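# Place the matching blank in the vise against stop

## Task

Pick out the plain metal blank whose width equals that of the dark setting master and set it in the vise. It must rest on the two low parallel bars between the jaws, and those bars, which are loose, must still be standing upright at the end. The blank must be pressed against the fixed jaw (the end block without hoses) and against the work stop (the short rod between the jaws). The setting master and the other blanks must not be left visibly tipped over.

## Robot and tools

Robot: one custom arm with six joints (waist, shoulder, elbow, forearm roll, wrist pitch, wrist roll) and a two-finger parallel gripper with a wrist camera. The upper arm is 428 mm and the forearm 505 mm, and the forearm is offset 150 mm sideways from the elbow axis. The arm's root link sits at (0, 0, +0.091) m in the scene frame with quat_wxyz (+0.961, +0.218, +0.172, -0.001), so the base is tilted. A mounting block or post under the base counts as part of the arm.

Frame: every position, orientation, velocity and target is in the scene frame. Its origin is on the table top under the base, +z is up, and +y is to the left when looking along +x. Orientations are quaternions written w first (qw, qx, qy, qz). On the gripper, +z points along the fingers, and the fingers open and close along its y axis. end_effector_position is the point between the pads when closed, about 2 cm short of the fingertips. While closing, the tips move about 10 mm further along +z, mostly while the pads are more than 40 mm apart. Reported pose can be off by a few centimetres, more at long reach.

Row format, shared by all motion tools: 8 plain numbers [x, y, z, qw, qx, qy, qz, opening]. x, y, z is an absolute target position for the gripper in metres, and the quaternion is an absolute target orientation, both in the scene frame. opening runs from -1 (closed) to +1 (fully open, 0.084 m) and is an absolute command, not an offset. To keep the orientation, repeat the same quaternion in every row instead of copying the possibly drifted one from the last result. To leave the gripper unchanged, resend its present command; 0 is itself a command (half open).

execute_actions(actions, cameras): actions is a list of actions; each action is a table of 1 to 15 rows, one row per control step of 1/30 s. A short table repeats its last row until 15 steps are used. Each action's target must lie within 0.6 m of the gripper's position at the start of that action, measured along each of the gripper's own axes, or it is refused; if the first action fails this against the last reported state, the whole call is refused. An empty actions list just reports state and images. cameras: list of names, ["all"], or [] for none.

move(target, speed, blend, opening_speed, blocking, cameras): target is one row or a list of up to 15 rows (absolute poses as above), driven along straight lines from the current Hand target, without the 0.6 m rule; the whole list must fit in 10 s. speed is in m/s, 0.002 to 1 (default 0.25), one value or one per leg; rotation is capped at twice that in rad/s. blend, in metres, rounds corners of a list (0 means stop at each). opening_speed is the rate of the opening command per second on the -1..+1 scale, at least 0.2. blocking=false returns after about 0.5 s while the move continues; a new move replaces a running one. Opening changes at later targets are applied after the arm and fingers settle there. The result adds a move: line: done (within 3 mm and 2 degrees of target, at rest), off_target, moving, held, fault, plus limits (paced = pose clipped, held = steps withheld). Neither done nor off_target tells you about contact. The path does not avoid obstacles, and faster moves stray further and hit harder.

wait(seconds, 0 to 10): lets the scene run holding the last command. stop(): brakes a running move. zoom_image(camera, region [x0, y0, x1, y1] in pixels, at most 504x504) enlarges part of the latest image; cameras are cam_head_left, cam_head_right, cam_high, cam_low, cam_wrist, each 672x504. show_instructions shows the reference job sheet. clear_fault clears only a reported torque fault. read_manual returns licence texts. finished_scene(scene) ends the scene for good.

Controller behaviour: each step the commanded pose is clipped to 70 mm and 16 degrees from the measured pose, then reached by damped inverse kinematics, favouring position. One action may fall short; afterwards the arm heads to the Hand target shown in the result, so command the remainder next. Joints move at most 3.14 rad/s.

Results: pose, velocities (m/s, rad/s), Joint positions (last value is finger opening in metres), joint torques (same order, include arm weight, noisy, positive toward larger joint angle), grip_measured on the -1..+1 scale, Tool commands, a Wrist depth grid of 7x7 median distances in mm (195 to 3000, '-' for no value), and sometimes step readings of position. Velocity lists marked within noise mean the arm is still.

Gripping: to hold something, command an opening well under grip_measured; lower squeezes harder, up to about 24 N per pad. Fast closing can press harder.

Avoid: dropping parts or releasing them while moving; slamming, hard hits or strong pushes; knocking over the master, other blanks or the loose parallel bars; anything leaving the table. Contact torque over the limits (N m: waist 55.2, shoulder 55.2, elbow 46, forearm roll 24.8, wrist pitch 14.9, wrist roll 16.3), or a motor pinned at its limit for 1 s, causes a torque fault. Holding loads, stretching out or pushing at unreachable poses heats motors; MOTOR HOT warns at 65 °C and 80 °C triggers a braking stop. Keep paths away from the base and the first joint's axis, which can flip the shoulder posture. An arm blocked by an object keeps pressing until moved away.

Each tool is called after ">>>" by a JSON object that holds its "fn" and its "kwargs", one argument or row to a line.

Reference images:

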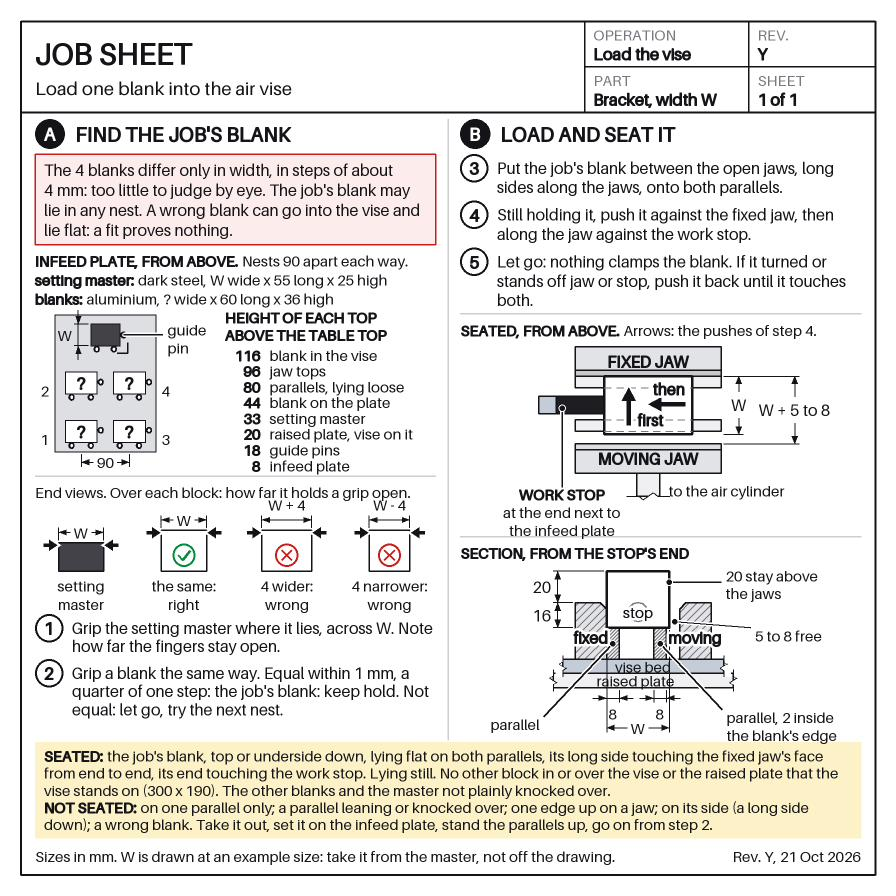

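## Session

>>> {"fn": "execute_actions", "kwargs": {
  "actions": []
}}

Scene clock: 0.00 s.
end_effector_position=(+0.2762, +0.1545, +0.2006) grip_measured=+1.00 end_effector_quat_wxyz=(-0.402, +0.800, +0.440, -0.068)
Joint positions: [0.509 -0.054 -0.358 0.682 -0.444 -1.139 0.084]
Joint velocities: within noise
Joint torques (N m): no reading
Wrist depth (mm): [2893 2804 2202 1864 1562 1346 1211 / - 2617 2118 1788 1506 1325 1240 / - 2462 2011 1683 1442 1330 342 / 2727 2338 1922 1651 1480 368 337 / 2673 2181 1842 1621 406 365 329 / 2690 2084 1818 457 405 355 319 / 2500 2086 499 442 392 347 312]
Hand target: +0.2762, +0.1545, +0.2006; -0.402, +0.800, +0.440, -0.068
Tool commands: gripper/opening=+1.0

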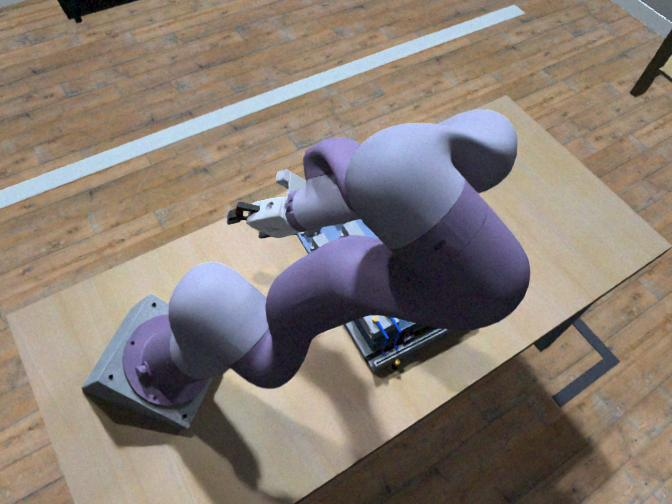

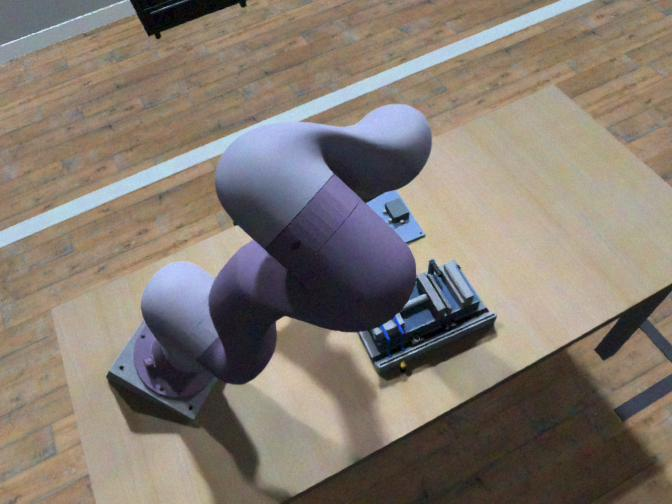

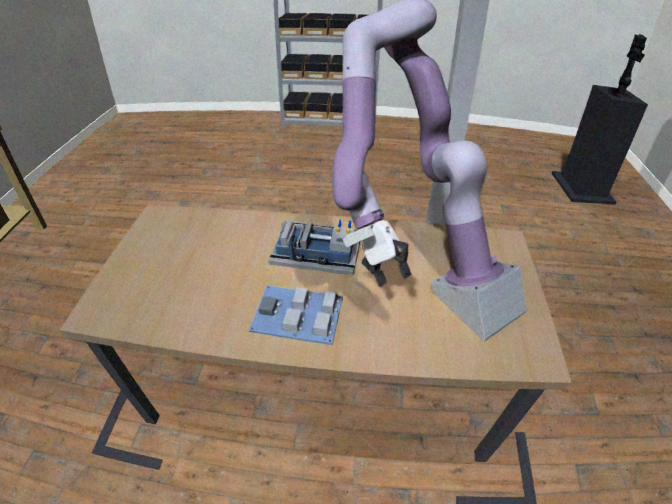

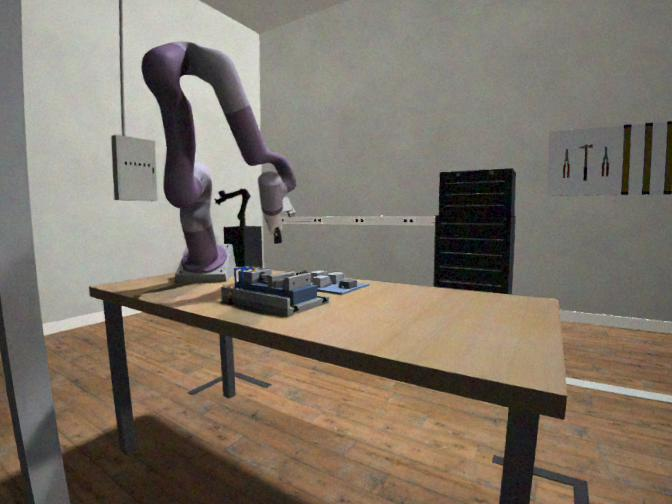

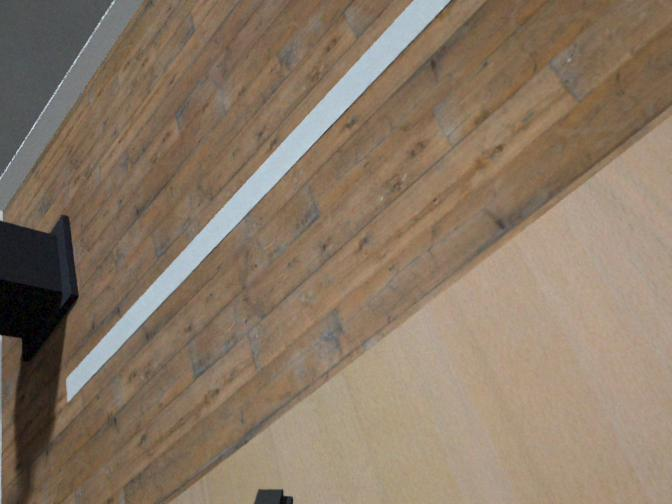

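>>> {"fn": "zoom_image", "kwargs": {
  "camera": "cam_high",
  "region": [230, 200, 430, 350]
}}

>>> {"fn": "zoom_image", "kwargs": {
  "camera": "cam_head_right",
  "region": [330, 170, 530, 390]
}}

Scaled by 2.520 from the camera's 672x504 image, which has a finer 960x720 frame.

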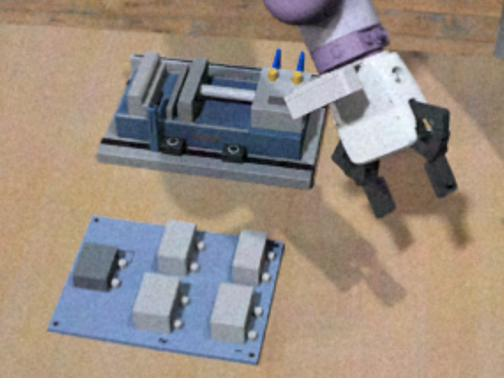

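Scaled by 2.291 from the camera's 672x504 image, which has a finer 960x720 frame.

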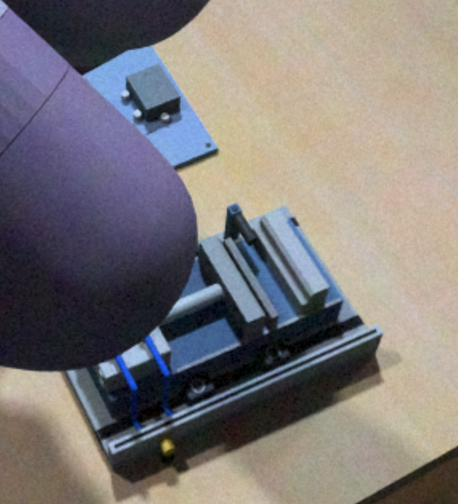

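>>> {"fn": "move", "kwargs": {
  "target": [0.45, 0.08, 0.38, 0.0, 0.7071, 0.7071, 0.0, 1.0],
  "speed": 0.2,
  "cameras": ["all"]
}}

Scene clock: 111.07 s.
end_effector_position=(+0.4500, +0.0800, +0.3800) grip_measured=+1.00 end_effector_quat_wxyz=(+0.000, +0.707, +0.707, +0.000)
Joint positions: [0.917 0.147 -0.703 -0.621 -1.092 -0.296 0.084]
Joint torques (N m): [12.26 -4.01 -35.79 -0.76 -2.53 -1.33]
Wrist depth (mm): [508 509 508 509 508 508 507 / 509 511 509 510 509 508 508 / 509 511 510 510 466 467 503 / 511 512 511 510 502 502 492 / 514 513 510 511 503 503 504 / 514 514 512 512 512 513 511 / 515 514 514 513 513 514 513]
Hand target: +0.4500, +0.0800, +0.3800; +0.000, +0.707, +0.707, +0.000
Off the commanded pose: 0.000 m, 0 deg.
move: done

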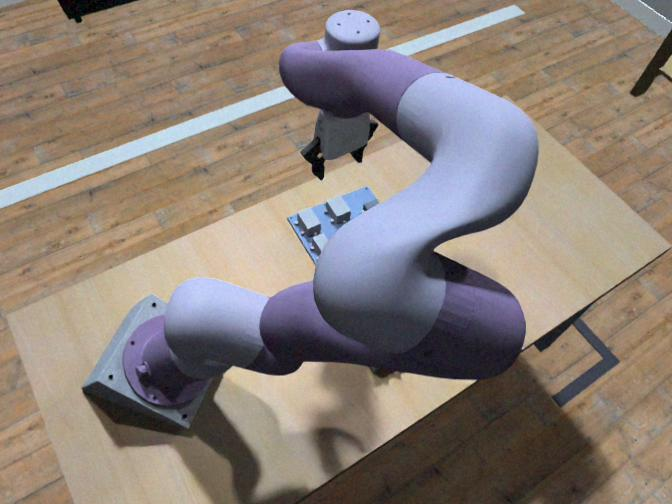

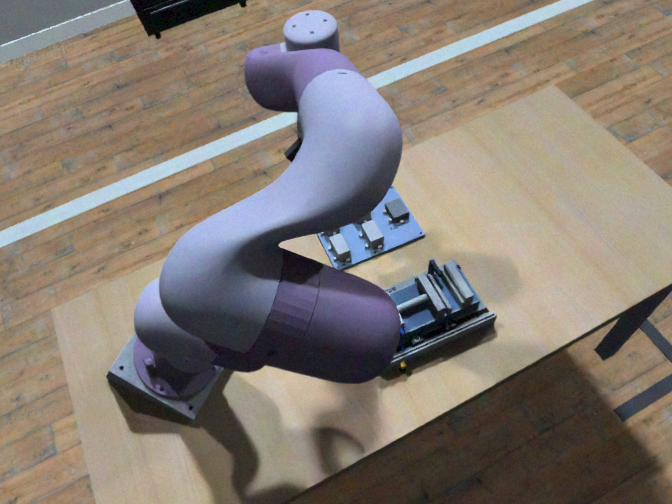

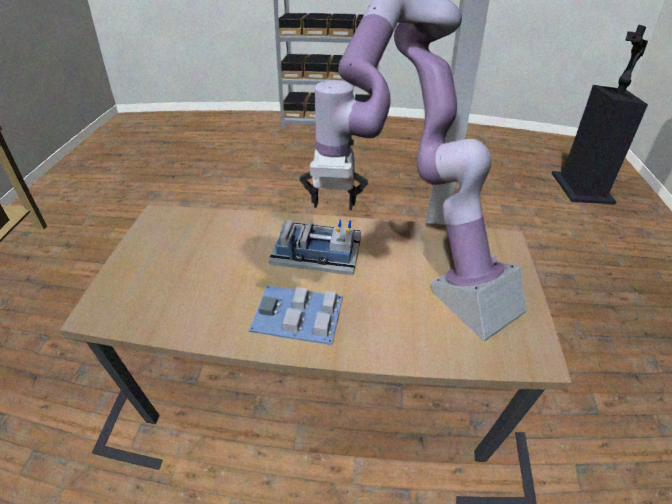

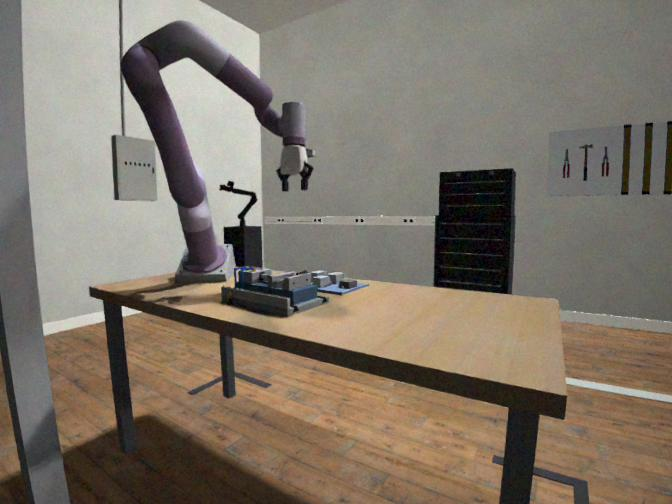

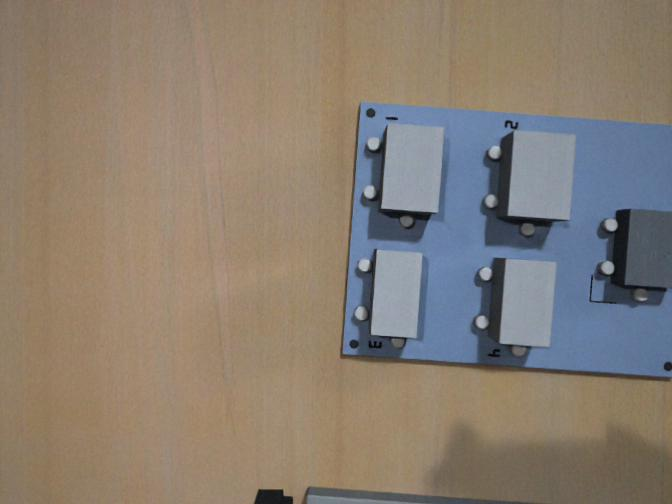

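>>> {"fn": "zoom_image", "kwargs": {
  "camera": "cam_wrist",
  "region": [330, 80, 672, 390]
}}

>>> {"fn": "move", "kwargs": {
  "target": [0.585, 0.08, 0.38, 0.0, 0.7071, 0.7071, 0.0, 1.0],
  "speed": 0.15,
  "cameras": ["cam_wrist"]
}}

Scaled by 1.474 from the camera's 672x504 image, which has a finer 960x720 frame.

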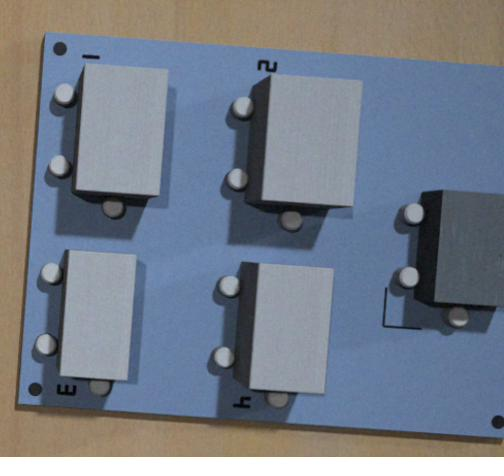

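Scene clock: 171.10 s.
end_effector_position=(+0.5850, +0.0801, +0.3800) grip_measured=+1.00 end_effector_quat_wxyz=(+0.000, +0.707, +0.707, +0.000)
Joint positions: [0.731 -0.036 -0.968 -0.651 -1.072 -0.483 0.084]
Joint torques (N m): [5.5 6.12 -35.73 2.15 -0.8 -1.31]
Wrist depth (mm): [508 508 507 509 507 508 507 / 510 508 508 508 507 509 509 / 509 510 482 500 501 507 509 / 511 511 502 503 502 510 511 / 512 512 503 503 504 511 511 / 514 512 512 511 511 512 512 / 514 513 512 514 515 514 513]
Hand target: +0.5850, +0.0800, +0.3800; +0.000, +0.707, +0.707, +0.000
Off the commanded pose: 0.000 m, 0 deg.
move: done
Images, in order (width x height): cam_wrist 672x504.

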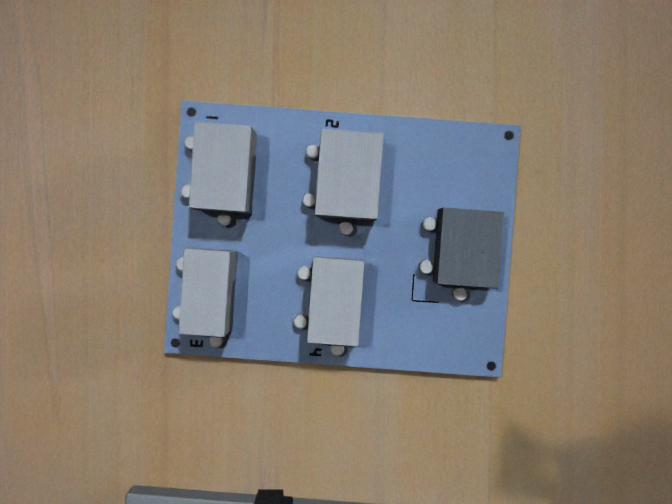

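>>> {"fn": "zoom_image", "kwargs": {
  "camera": "cam_wrist",
  "region": [160, 90, 530, 390]
}}

>>> {"fn": "move", "kwargs": {
  "target": [0.585, -0.12, 0.38, 0.0, 0.7071, 0.7071, 0.0, 1.0],
  "speed": 0.15,
  "cameras": ["cam_wrist"]
}}

Scaled by 1.362 from the camera's 672x504 image, which has a finer 960x720 frame.

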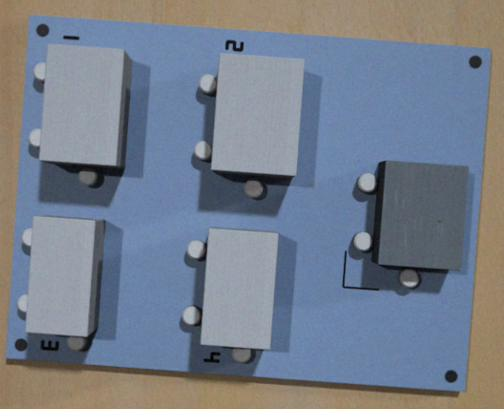

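Scene clock: 193.73 s.
end_effector_position=(+0.5850, -0.1199, +0.3800) grip_measured=+1.00 end_effector_quat_wxyz=(+0.000, +0.707, +0.707, +0.000)
Joint positions: [0.412 0.29 -0.841 -0.629 -1.067 -0.868 0.084]
Joint torques (N m): [-1.19 28.32 -25.1 2.24 2.69 -1.33]
Wrist depth (mm): [509 509 500 474 499 507 507 / 510 509 508 508 500 510 509 / 510 509 510 509 510 510 510 / 512 491 491 491 490 511 510 / 511 416 452 451 450 510 510 / 513 417 452 426 451 511 511 / 513 406 476 483 452 512 513]
Hand target: +0.5850, -0.1200, +0.3800; +0.000, +0.707, +0.707, +0.000
Off the commanded pose: 0.000 m, 0 deg.
move: done
Images, in order (width x height): cam_wrist 672x504.

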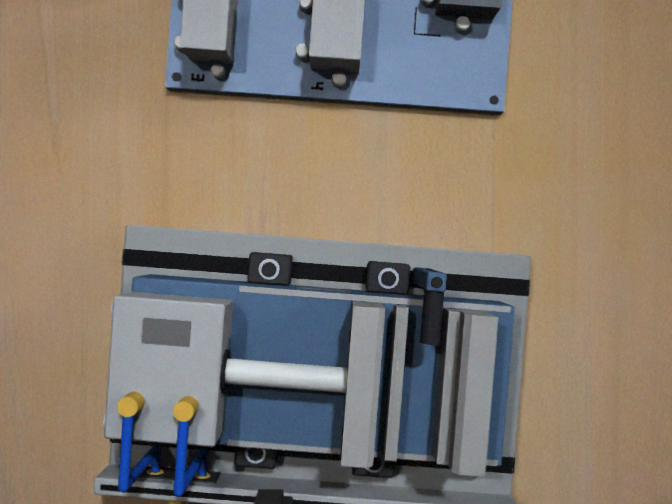

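>>> {"fn": "zoom_image", "kwargs": {
  "camera": "cam_wrist",
  "region": [320, 240, 550, 500]
}}

>>> {"fn": "zoom_image", "kwargs": {
  "camera": "cam_wrist",
  "region": [90, 210, 560, 504]
}}

Scaled by 1.938 from the camera's 672x504 image, which has a finer 960x720 frame.

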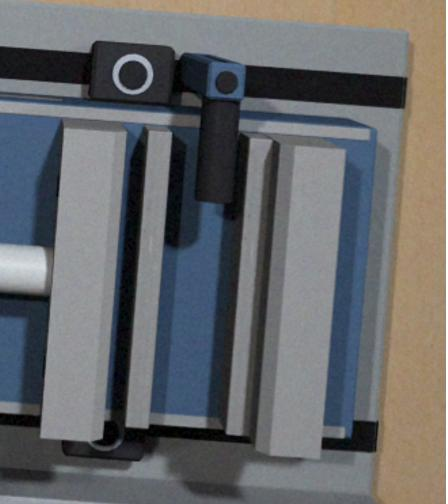

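Scaled by 1.072 from the camera's 672x504 image, which has a finer 960x720 frame.

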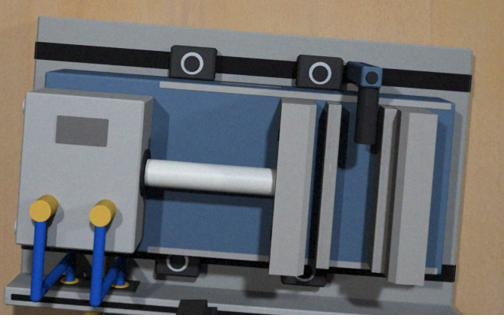

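>>> {"fn": "zoom_image", "kwargs": {
  "camera": "cam_wrist",
  "region": [380, 250, 530, 370]
}}

>>> {"fn": "zoom_image", "kwargs": {
  "camera": "cam_wrist",
  "region": [340, 370, 530, 500]
}}

Scaled by 3.360 from the camera's 672x504 image, which has a finer 960x720 frame.

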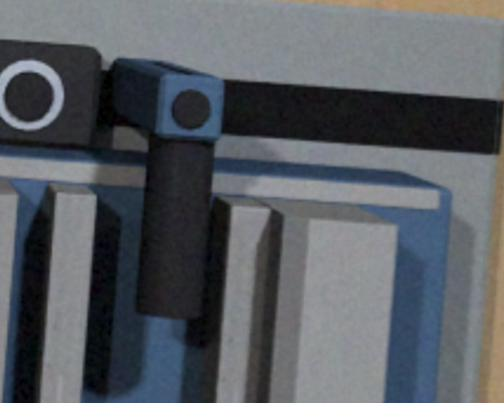

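Scaled by 2.653 from the camera's 672x504 image, which has a finer 960x720 frame.

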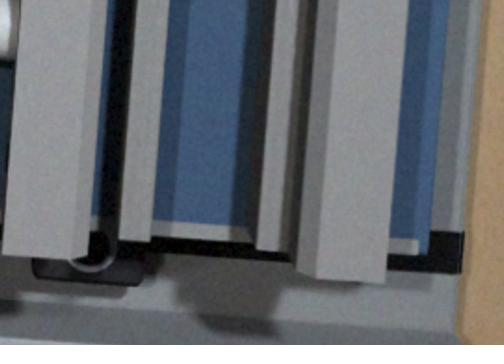

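>>> {"fn": "move", "kwargs": {
  "target": [
    [0.65, 0.15, 0.30, 0.0, 0.7308, 0.6826, 0.0, 1.0],
    [0.65, 0.15, 0.20, 0.0, 0.7308, 0.6826, 0.0, 1.0]
  ],
  "speed": 0.2,
  "blend": 0.03,
  "cameras": ["cam_wrist"]
}}

Scene clock: 338.77 s.
end_effector_position=(+0.6500, +0.1500, +0.2001) grip_measured=+1.00 end_effector_quat_wxyz=(+0.000, +0.731, +0.683, +0.000)
Joint positions: [0.583 -0.422 -1.09 -0.827 -0.806 -0.292 0.084]
Joint torques (N m): [10.97 18.66 -31.65 -0.73 2.76 1.43]
Wrist depth (mm): [329 329 329 329 329 328 328 / 329 330 329 329 330 329 329 / 330 330 329 330 330 330 329 / 322 322 322 322 322 330 330 / 311 287 288 323 323 331 331 / 324 324 324 323 299 332 331 / 305 295 306 324 324 333 332]
Hand target: +0.6500, +0.1500, +0.2000; +0.000, +0.731, +0.683, +0.000
Off the commanded pose: 0.000 m, 0 deg.
move: done
Images, in order (width x height): cam_wrist 672x504.

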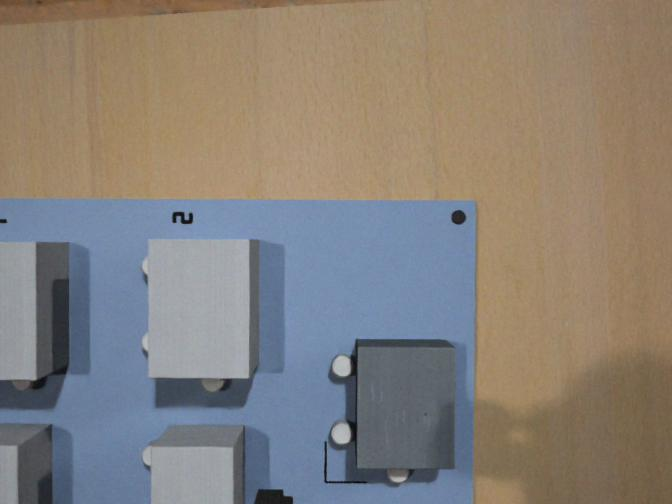

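>>> {"fn": "move", "kwargs": {
  "target": [0.6463, 0.1441, 0.09, 0.0, 0.7308, 0.6826, 0.0, 1.0],
  "speed": 0.12,
  "cameras": ["cam_wrist", "cam_high"]
}}

Scene clock: 365.03 s.
end_effector_position=(+0.6463, +0.1441, +0.0901) grip_measured=+1.00 end_effector_quat_wxyz=(+0.000, +0.731, +0.683, +0.000)
Joint positions: [0.483 -0.565 -1.078 -1.009 -0.667 -0.16 0.084]
Joint torques (N m): [11.26 22.51 -27.3 -0.88 2.68 1.35]
Wrist depth (mm): [219 219 219 219 219 219 219 / 220 220 220 219 220 219 219 / 212 212 212 212 212 212 220 / - - 212 212 212 212 220 / - - 213 213 212 212 221 / - - 213 213 201 213 221 / 214 213 213 213 - 221 221]
Hand target: +0.6463, +0.1441, +0.0900; +0.000, +0.731, +0.683, +0.000
Off the commanded pose: 0.000 m, 0 deg.
move: done
Images, in order (width x height): cam_high 672x504, cam_wrist 672x504.

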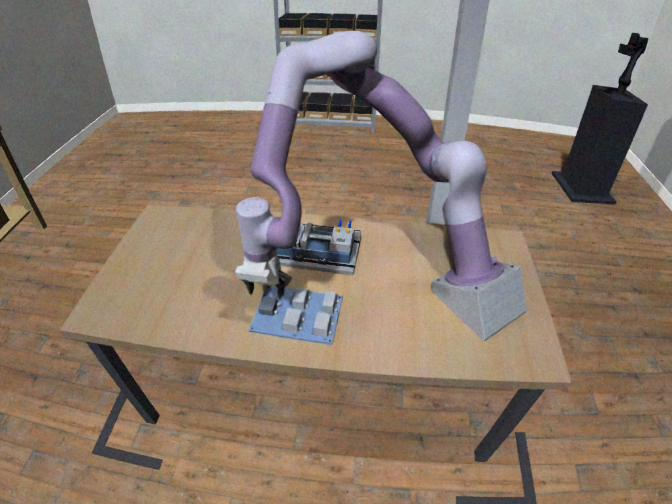

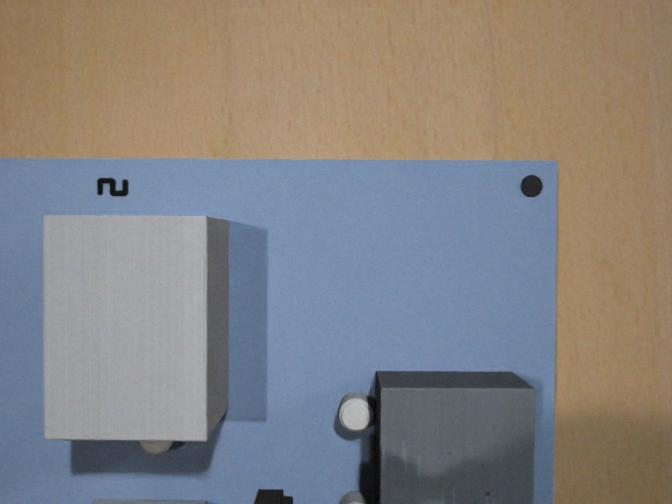

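>>> {"fn": "move", "kwargs": {
  "target": [0.6463, 0.1441, 0.0415, 0.0, 0.7308, 0.6826, 0.0, 1.0],
  "speed": 0.06,
  "cameras": ["cam_wrist", "cam_high"]
}}

Scene clock: 388.73 s.
end_effector_position=(+0.6463, +0.1441, +0.0416) grip_measured=+1.00 end_effector_quat_wxyz=(+0.000, +0.731, +0.683, +0.000)
Joint positions: [0.441 -0.644 -1.098 -1.102 -0.621 -0.09 0.084]
Joint torques (N m): [11.7 23.85 -25.86 -1.25 2.78 1.5]
Wrist depth (mm): [- - - - - - - / - - - - - - - / - - - - - - - / - - - - - - - / - - - - - - - / - - - - - - - / - - - - - - -]
Hand target: +0.6463, +0.1441, +0.0415; +0.000, +0.731, +0.683, +0.000
Off the commanded pose: 0.000 m, 0 deg.
move: done
Images, in order (width x height): cam_high 672x504, cam_wrist 672x504.

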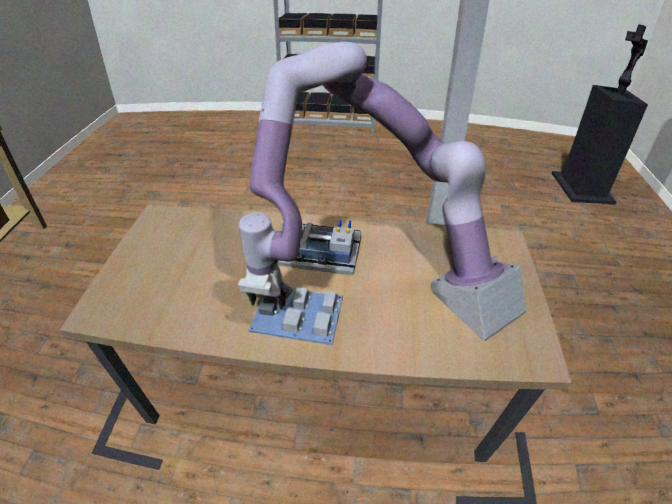

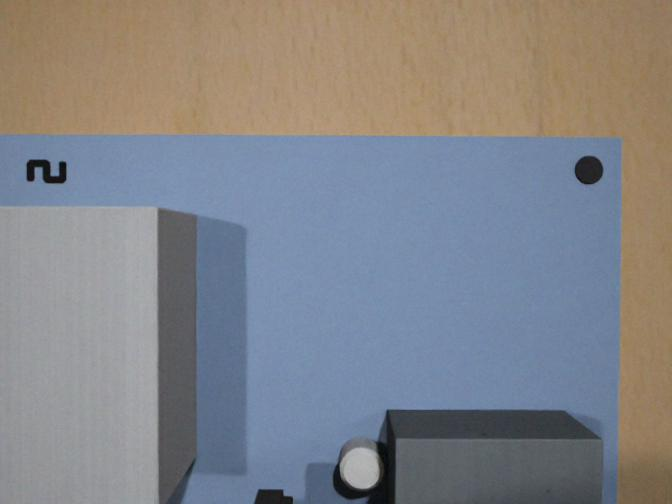

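>>> {"fn": "move", "kwargs": {
  "target": [0.6463, 0.1441, 0.0415, 0.0, 0.7308, 0.6826, 0.0, -1.0],
  "speed": 0.06,
  "opening_speed": 0.6,
  "cameras": ["cam_wrist"]
}}

Scene clock: 402.17 s.
end_effector_position=(+0.6463, +0.1441, +0.0415) grip_measured=-0.01 end_effector_quat_wxyz=(+0.000, +0.731, +0.683, +0.000)
Joint positions: [0.441 -0.644 -1.098 -1.102 -0.621 -0.089 0.044]
Joint torques (N m): [13.13 27.32 -4.14 2.44 1.1 1.11]
Wrist depth (mm): [- - - - - - - / - - - - - - - / - - - - - - - / - - - - - - - / - - - - - - - / - - - - - - - / - - - - - - -]
Hand target: +0.6463, +0.1441, +0.0415; +0.000, +0.731, +0.683, +0.000
Off the commanded pose: 0.000 m, 0 deg.
move: done
Images, in order (width x height): cam_wrist 672x504.

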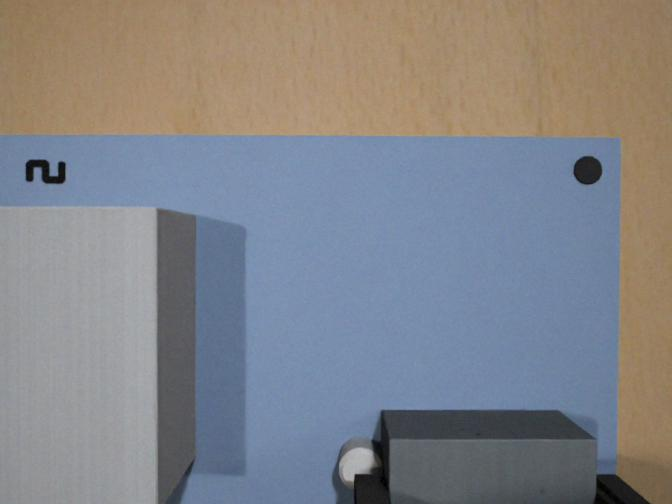

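>>> {"fn": "zoom_image", "kwargs": {
  "camera": "cam_wrist",
  "region": [330, 394, 672, 504]
}}

Scaled by 1.474 from the camera's 672x504 image, which has a finer 960x720 frame.

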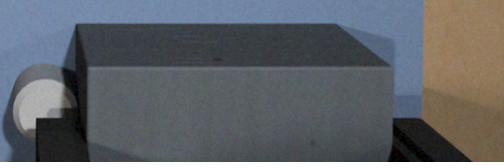

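>>> {"fn": "move", "kwargs": {
  "target": [
    [0.6463, 0.1441, 0.0415, 0.0, 0.7308, 0.6826, 0.0, 1.0],
    [0.6463, 0.1441, 0.09, 0.0, 0.7308, 0.6826, 0.0, 1.0],
    [0.5612, 0.1955, 0.09, 0.0, 0.7308, 0.6826, 0.0, 1.0]
  ],
  "speed": 0.15,
  "opening_speed": 1.5,
  "cameras": ["cam_wrist"]
}}

Scene clock: 474.07 s.
end_effector_position=(+0.5612, +0.1955, +0.0900) grip_measured=+1.00 end_effector_quat_wxyz=(+0.000, +0.731, +0.683, +0.000)
Joint positions: [0.609 -0.582 -0.965 -1.076 -0.649 0.068 0.084]
Joint torques (N m): [21.13 19.65 -9.44 -1.03 2.64 1.43]
Wrist depth (mm): [963 219 219 219 219 219 219 / 220 220 220 220 219 220 219 / 220 220 220 220 220 220 220 / 221 221 221 220 221 220 220 / 221 213 213 213 212 213 212 / - - 213 213 - 213 213 / - - 213 213 - 213 213]
Hand target: +0.5612, +0.1955, +0.0900; +0.000, +0.731, +0.683, +0.000
Off the commanded pose: 0.000 m, 0 deg.
move: done
Images, in order (width x height): cam_wrist 672x504.

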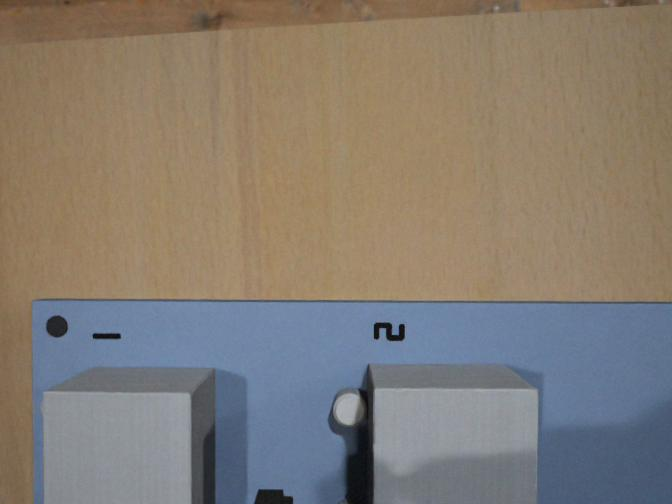

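>>> {"fn": "zoom_image", "kwargs": {
  "camera": "cam_wrist",
  "region": [330, 350, 560, 504]
}}

Scaled by 2.191 from the camera's 672x504 image, which has a finer 960x720 frame.

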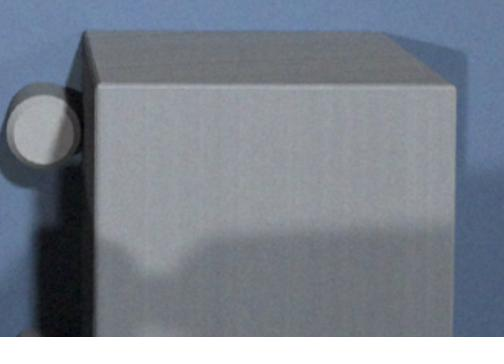

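>>> {"fn": "move", "kwargs": {
  "target": [
    [0.5605, 0.1948, 0.048, 0.0, 0.7331, 0.6801, 0.0, 1.0],
    [0.5605, 0.1948, 0.048, 0.0, 0.7331, 0.6801, 0.0, -1.0]
  ],
  "speed": 0.08,
  "opening_speed": 0.8,
  "cameras": ["cam_wrist"]
}}

Scene clock: 494.00 s.
end_effector_position=(+0.5605, +0.1948, +0.0480) grip_measured=-0.01 end_effector_quat_wxyz=(+0.000, +0.733, +0.680, +0.000)
Joint positions: [0.569 -0.653 -0.979 -1.175 -0.612 0.151 0.044]
Joint torques (N m): [11.92 23.21 -14.86 -0.57 2.02 1.21]
Wrist depth (mm): [- - - - - - - / - - - - - - - / - - - - - - - / - - - - - - - / - - - - - - - / - - - - - - - / - - - - - - -]
Hand target: +0.5605, +0.1948, +0.0480; +0.000, +0.733, +0.680, +0.000
Off the commanded pose: 0.000 m, 0 deg.
move: done
Images, in order (width x height): cam_wrist 672x504.

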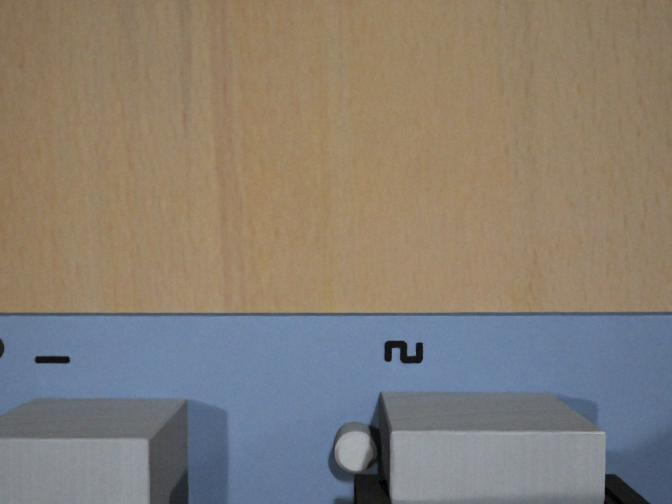

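>>> {"fn": "move", "kwargs": {
  "target": [
    [0.5605, 0.1948, 0.062, 0.0, 0.7331, 0.6801, 0.0, -1.0],
    [0.5605, 0.1948, 0.20, 0.0, 0.7331, 0.6801, 0.0, -1.0],
    [0.603, -0.153, 0.20, 0.0, 0.7331, 0.6801, 0.0, -1.0]
  ],
  "speed": [0.05, 0.15, 0.15],
  "blend": [0.005, 0.03, 0.0],
  "cameras": ["all"]
}}

Scene clock: 586.40 s.
end_effector_position=(+0.6030, -0.1530, +0.2000) grip_measured=-0.01 end_effector_quat_wxyz=(+0.000, +0.733, +0.680, +0.000)
Joint positions: [0.127 0.074 -0.759 -0.802 -0.688 -0.774 0.044]
Joint torques (N m): [2.08 38.68 -31.76 2.02 2.69 -1.4]
Wrist depth (mm): [329 330 329 329 329 329 328 / 330 330 330 329 329 329 329 / 330 330 329 329 329 330 330 / 311 294 310 295 237 310 330 / 235 271 271 236 270 270 331 / 236 249 248 - 271 271 331 / 236 272 272 - - - 331]
Hand target: +0.6030, -0.1530, +0.2000; +0.000, +0.733, +0.680, +0.000
Off the commanded pose: 0.000 m, 0 deg.
move: done

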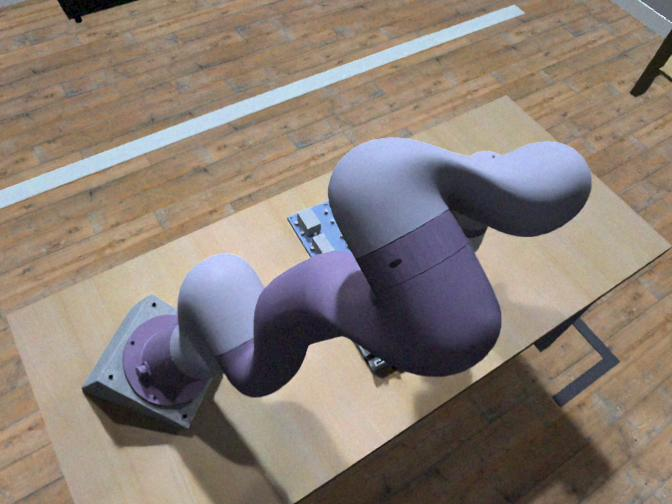

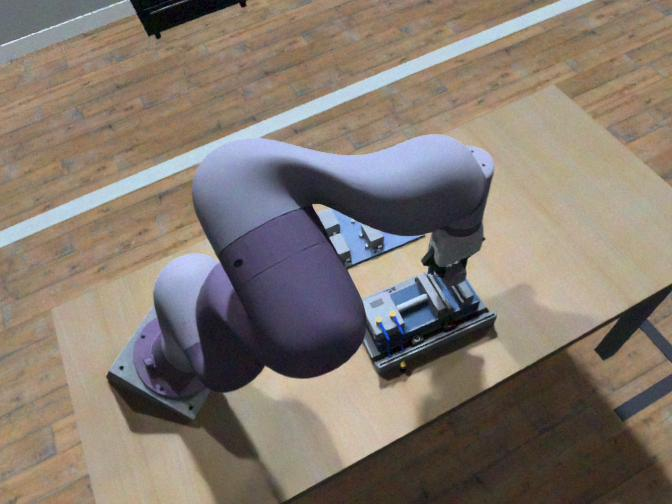

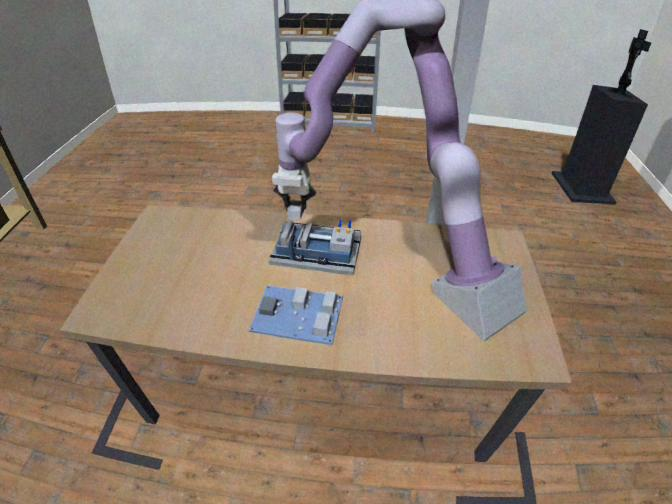

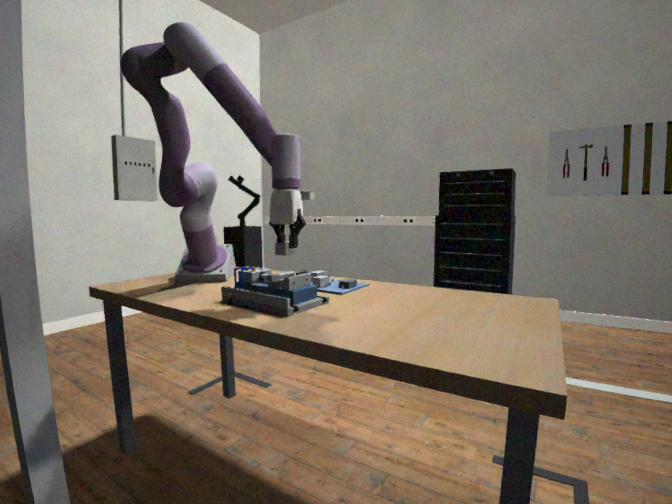

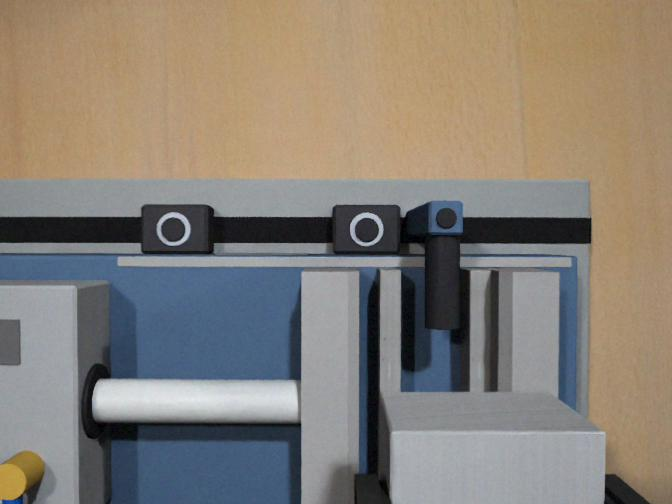

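>>> {"fn": "zoom_image", "kwargs": {
  "camera": "cam_wrist",
  "region": [290, 170, 610, 410]
}}

>>> {"fn": "zoom_image", "kwargs": {
  "camera": "cam_wrist",
  "region": [350, 380, 610, 504]
}}

Scaled by 1.575 from the camera's 672x504 image, which has a finer 960x720 frame.

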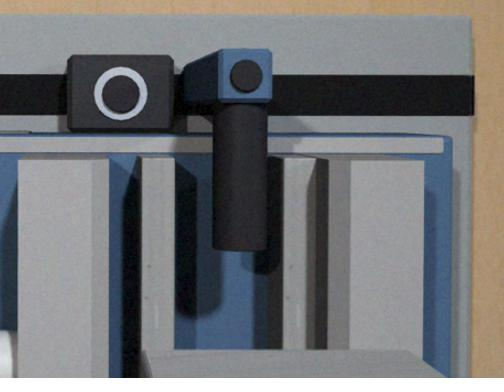

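Scaled by 1.938 from the camera's 672x504 image, which has a finer 960x720 frame.

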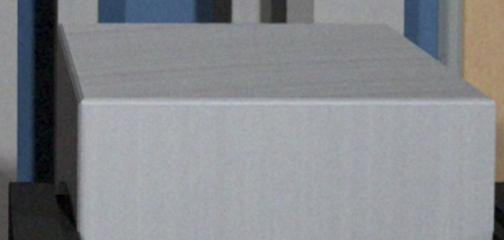

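>>> {"fn": "zoom_image", "kwargs": {
  "camera": "cam_wrist",
  "region": [450, 255, 580, 345]
}}

>>> {"fn": "zoom_image", "kwargs": {
  "camera": "cam_wrist",
  "region": [340, 255, 470, 345]
}}

Scaled by 3.877 from the camera's 672x504 image, which has a finer 960x720 frame.

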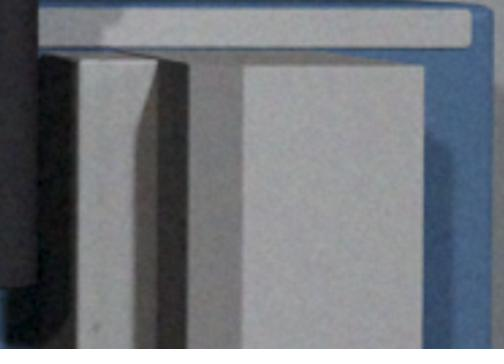

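Scaled by 3.877 from the camera's 672x504 image, which has a finer 960x720 frame.

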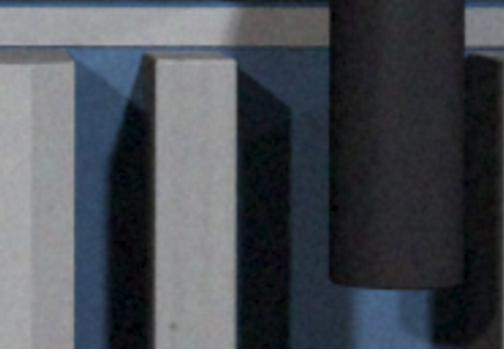

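>>> {"fn": "move", "kwargs": {
  "target": [0.6035, -0.153, 0.145, 0.0, 0.7331, 0.6801, 0.0, -1.0],
  "speed": 0.06,
  "cameras": ["cam_wrist"]
}}

>>> {"fn": "zoom_image", "kwargs": {
  "camera": "cam_wrist",
  "region": [290, 200, 640, 450]
}}

Scene clock: 669.93 s.
end_effector_position=(+0.6035, -0.1530, +0.1451) grip_measured=-0.01 end_effector_quat_wxyz=(+0.000, +0.733, +0.680, +0.000)
Joint positions: [0.072 -0.024 -0.755 -0.911 -0.592 -0.687 0.044]
Joint torques (N m): [3.26 15.08 -28.82 -0.81 2.75 1.47]
Wrist depth (mm): [274 275 275 274 274 274 274 / 275 275 275 275 275 275 274 / 256 256 256 256 256 256 256 / 256 239 255 239 - 255 255 / 213 216 216 - 196 196 275 / 213 217 216 - 216 - 256 / - 217 - - - - 257]
Hand target: +0.6035, -0.1530, +0.1450; +0.000, +0.733, +0.680, +0.000
Off the commanded pose: 0.000 m, 0 deg.
move: done
Images, in order (width x height): cam_wrist 672x504.

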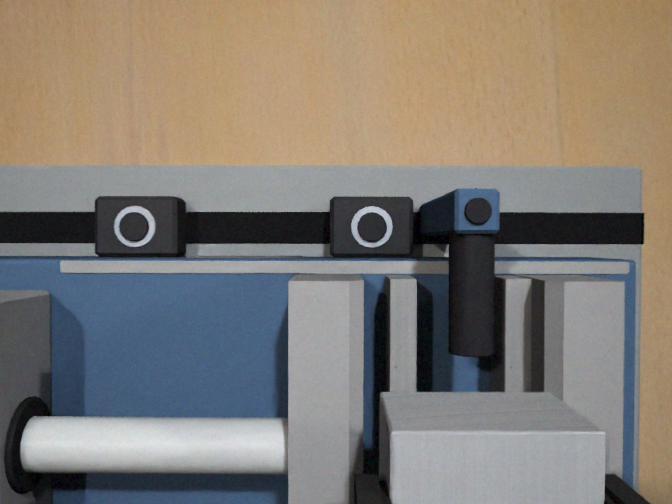

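Scaled by 1.440 from the camera's 672x504 image, which has a finer 960x720 frame.

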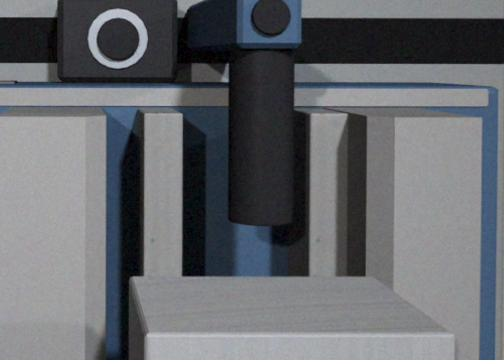

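>>> {"fn": "zoom_image", "kwargs": {
  "camera": "cam_wrist",
  "region": [520, 340, 650, 450]
}}

>>> {"fn": "zoom_image", "kwargs": {
  "camera": "cam_wrist",
  "region": [340, 340, 470, 450]
}}

Scaled by 3.877 from the camera's 672x504 image, which has a finer 960x720 frame.

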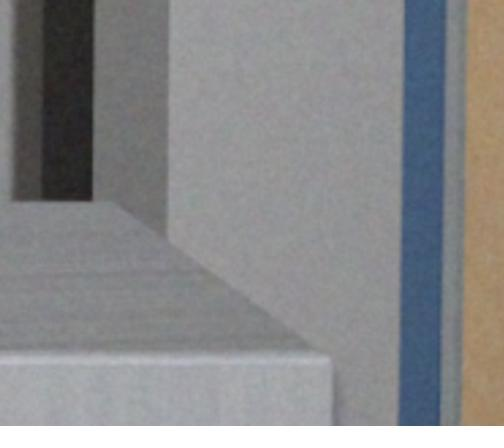

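Scaled by 3.877 from the camera's 672x504 image, which has a finer 960x720 frame.

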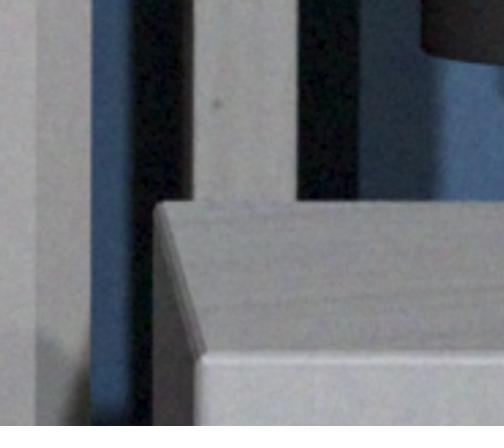

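>>> {"fn": "move", "kwargs": {
  "target": [0.6033, -0.153, 0.1215, 0.0, 0.7331, 0.6801, 0.0, -1.0],
  "speed": 0.03,
  "cameras": ["cam_wrist"]
}}

>>> {"fn": "zoom_image", "kwargs": {
  "camera": "cam_wrist",
  "region": [310, 180, 672, 450]
}}

Scene clock: 696.50 s.
end_effector_position=(+0.6033, -0.1530, +0.1216) grip_measured=-0.01 end_effector_quat_wxyz=(+0.000, +0.733, +0.680, +0.000)
Joint positions: [0.05 -0.069 -0.758 -0.968 -0.555 -0.639 0.044]
Joint torques (N m): [2.54 16.42 -27.28 -0.66 2.73 1.32]
Wrist depth (mm): [251 251 251 251 251 251 250 / 252 252 251 251 251 251 251 / 232 232 232 231 251 231 231 / 232 216 232 217 - 232 232 / - - - - - - - / - - - - - - - / - - - - - - -]
Hand target: +0.6033, -0.1530, +0.1215; +0.000, +0.733, +0.680, +0.000
Off the commanded pose: 0.000 m, 0 deg.
move: done
Images, in order (width x height): cam_wrist 672x504.

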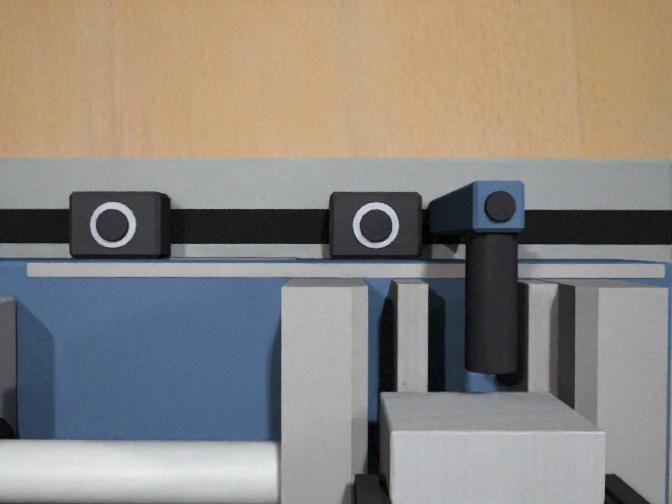

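Scaled by 1.392 from the camera's 672x504 image, which has a finer 960x720 frame.

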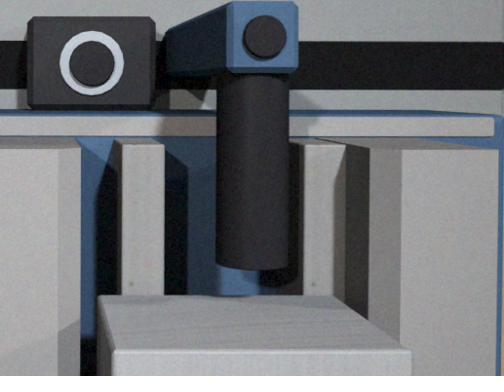

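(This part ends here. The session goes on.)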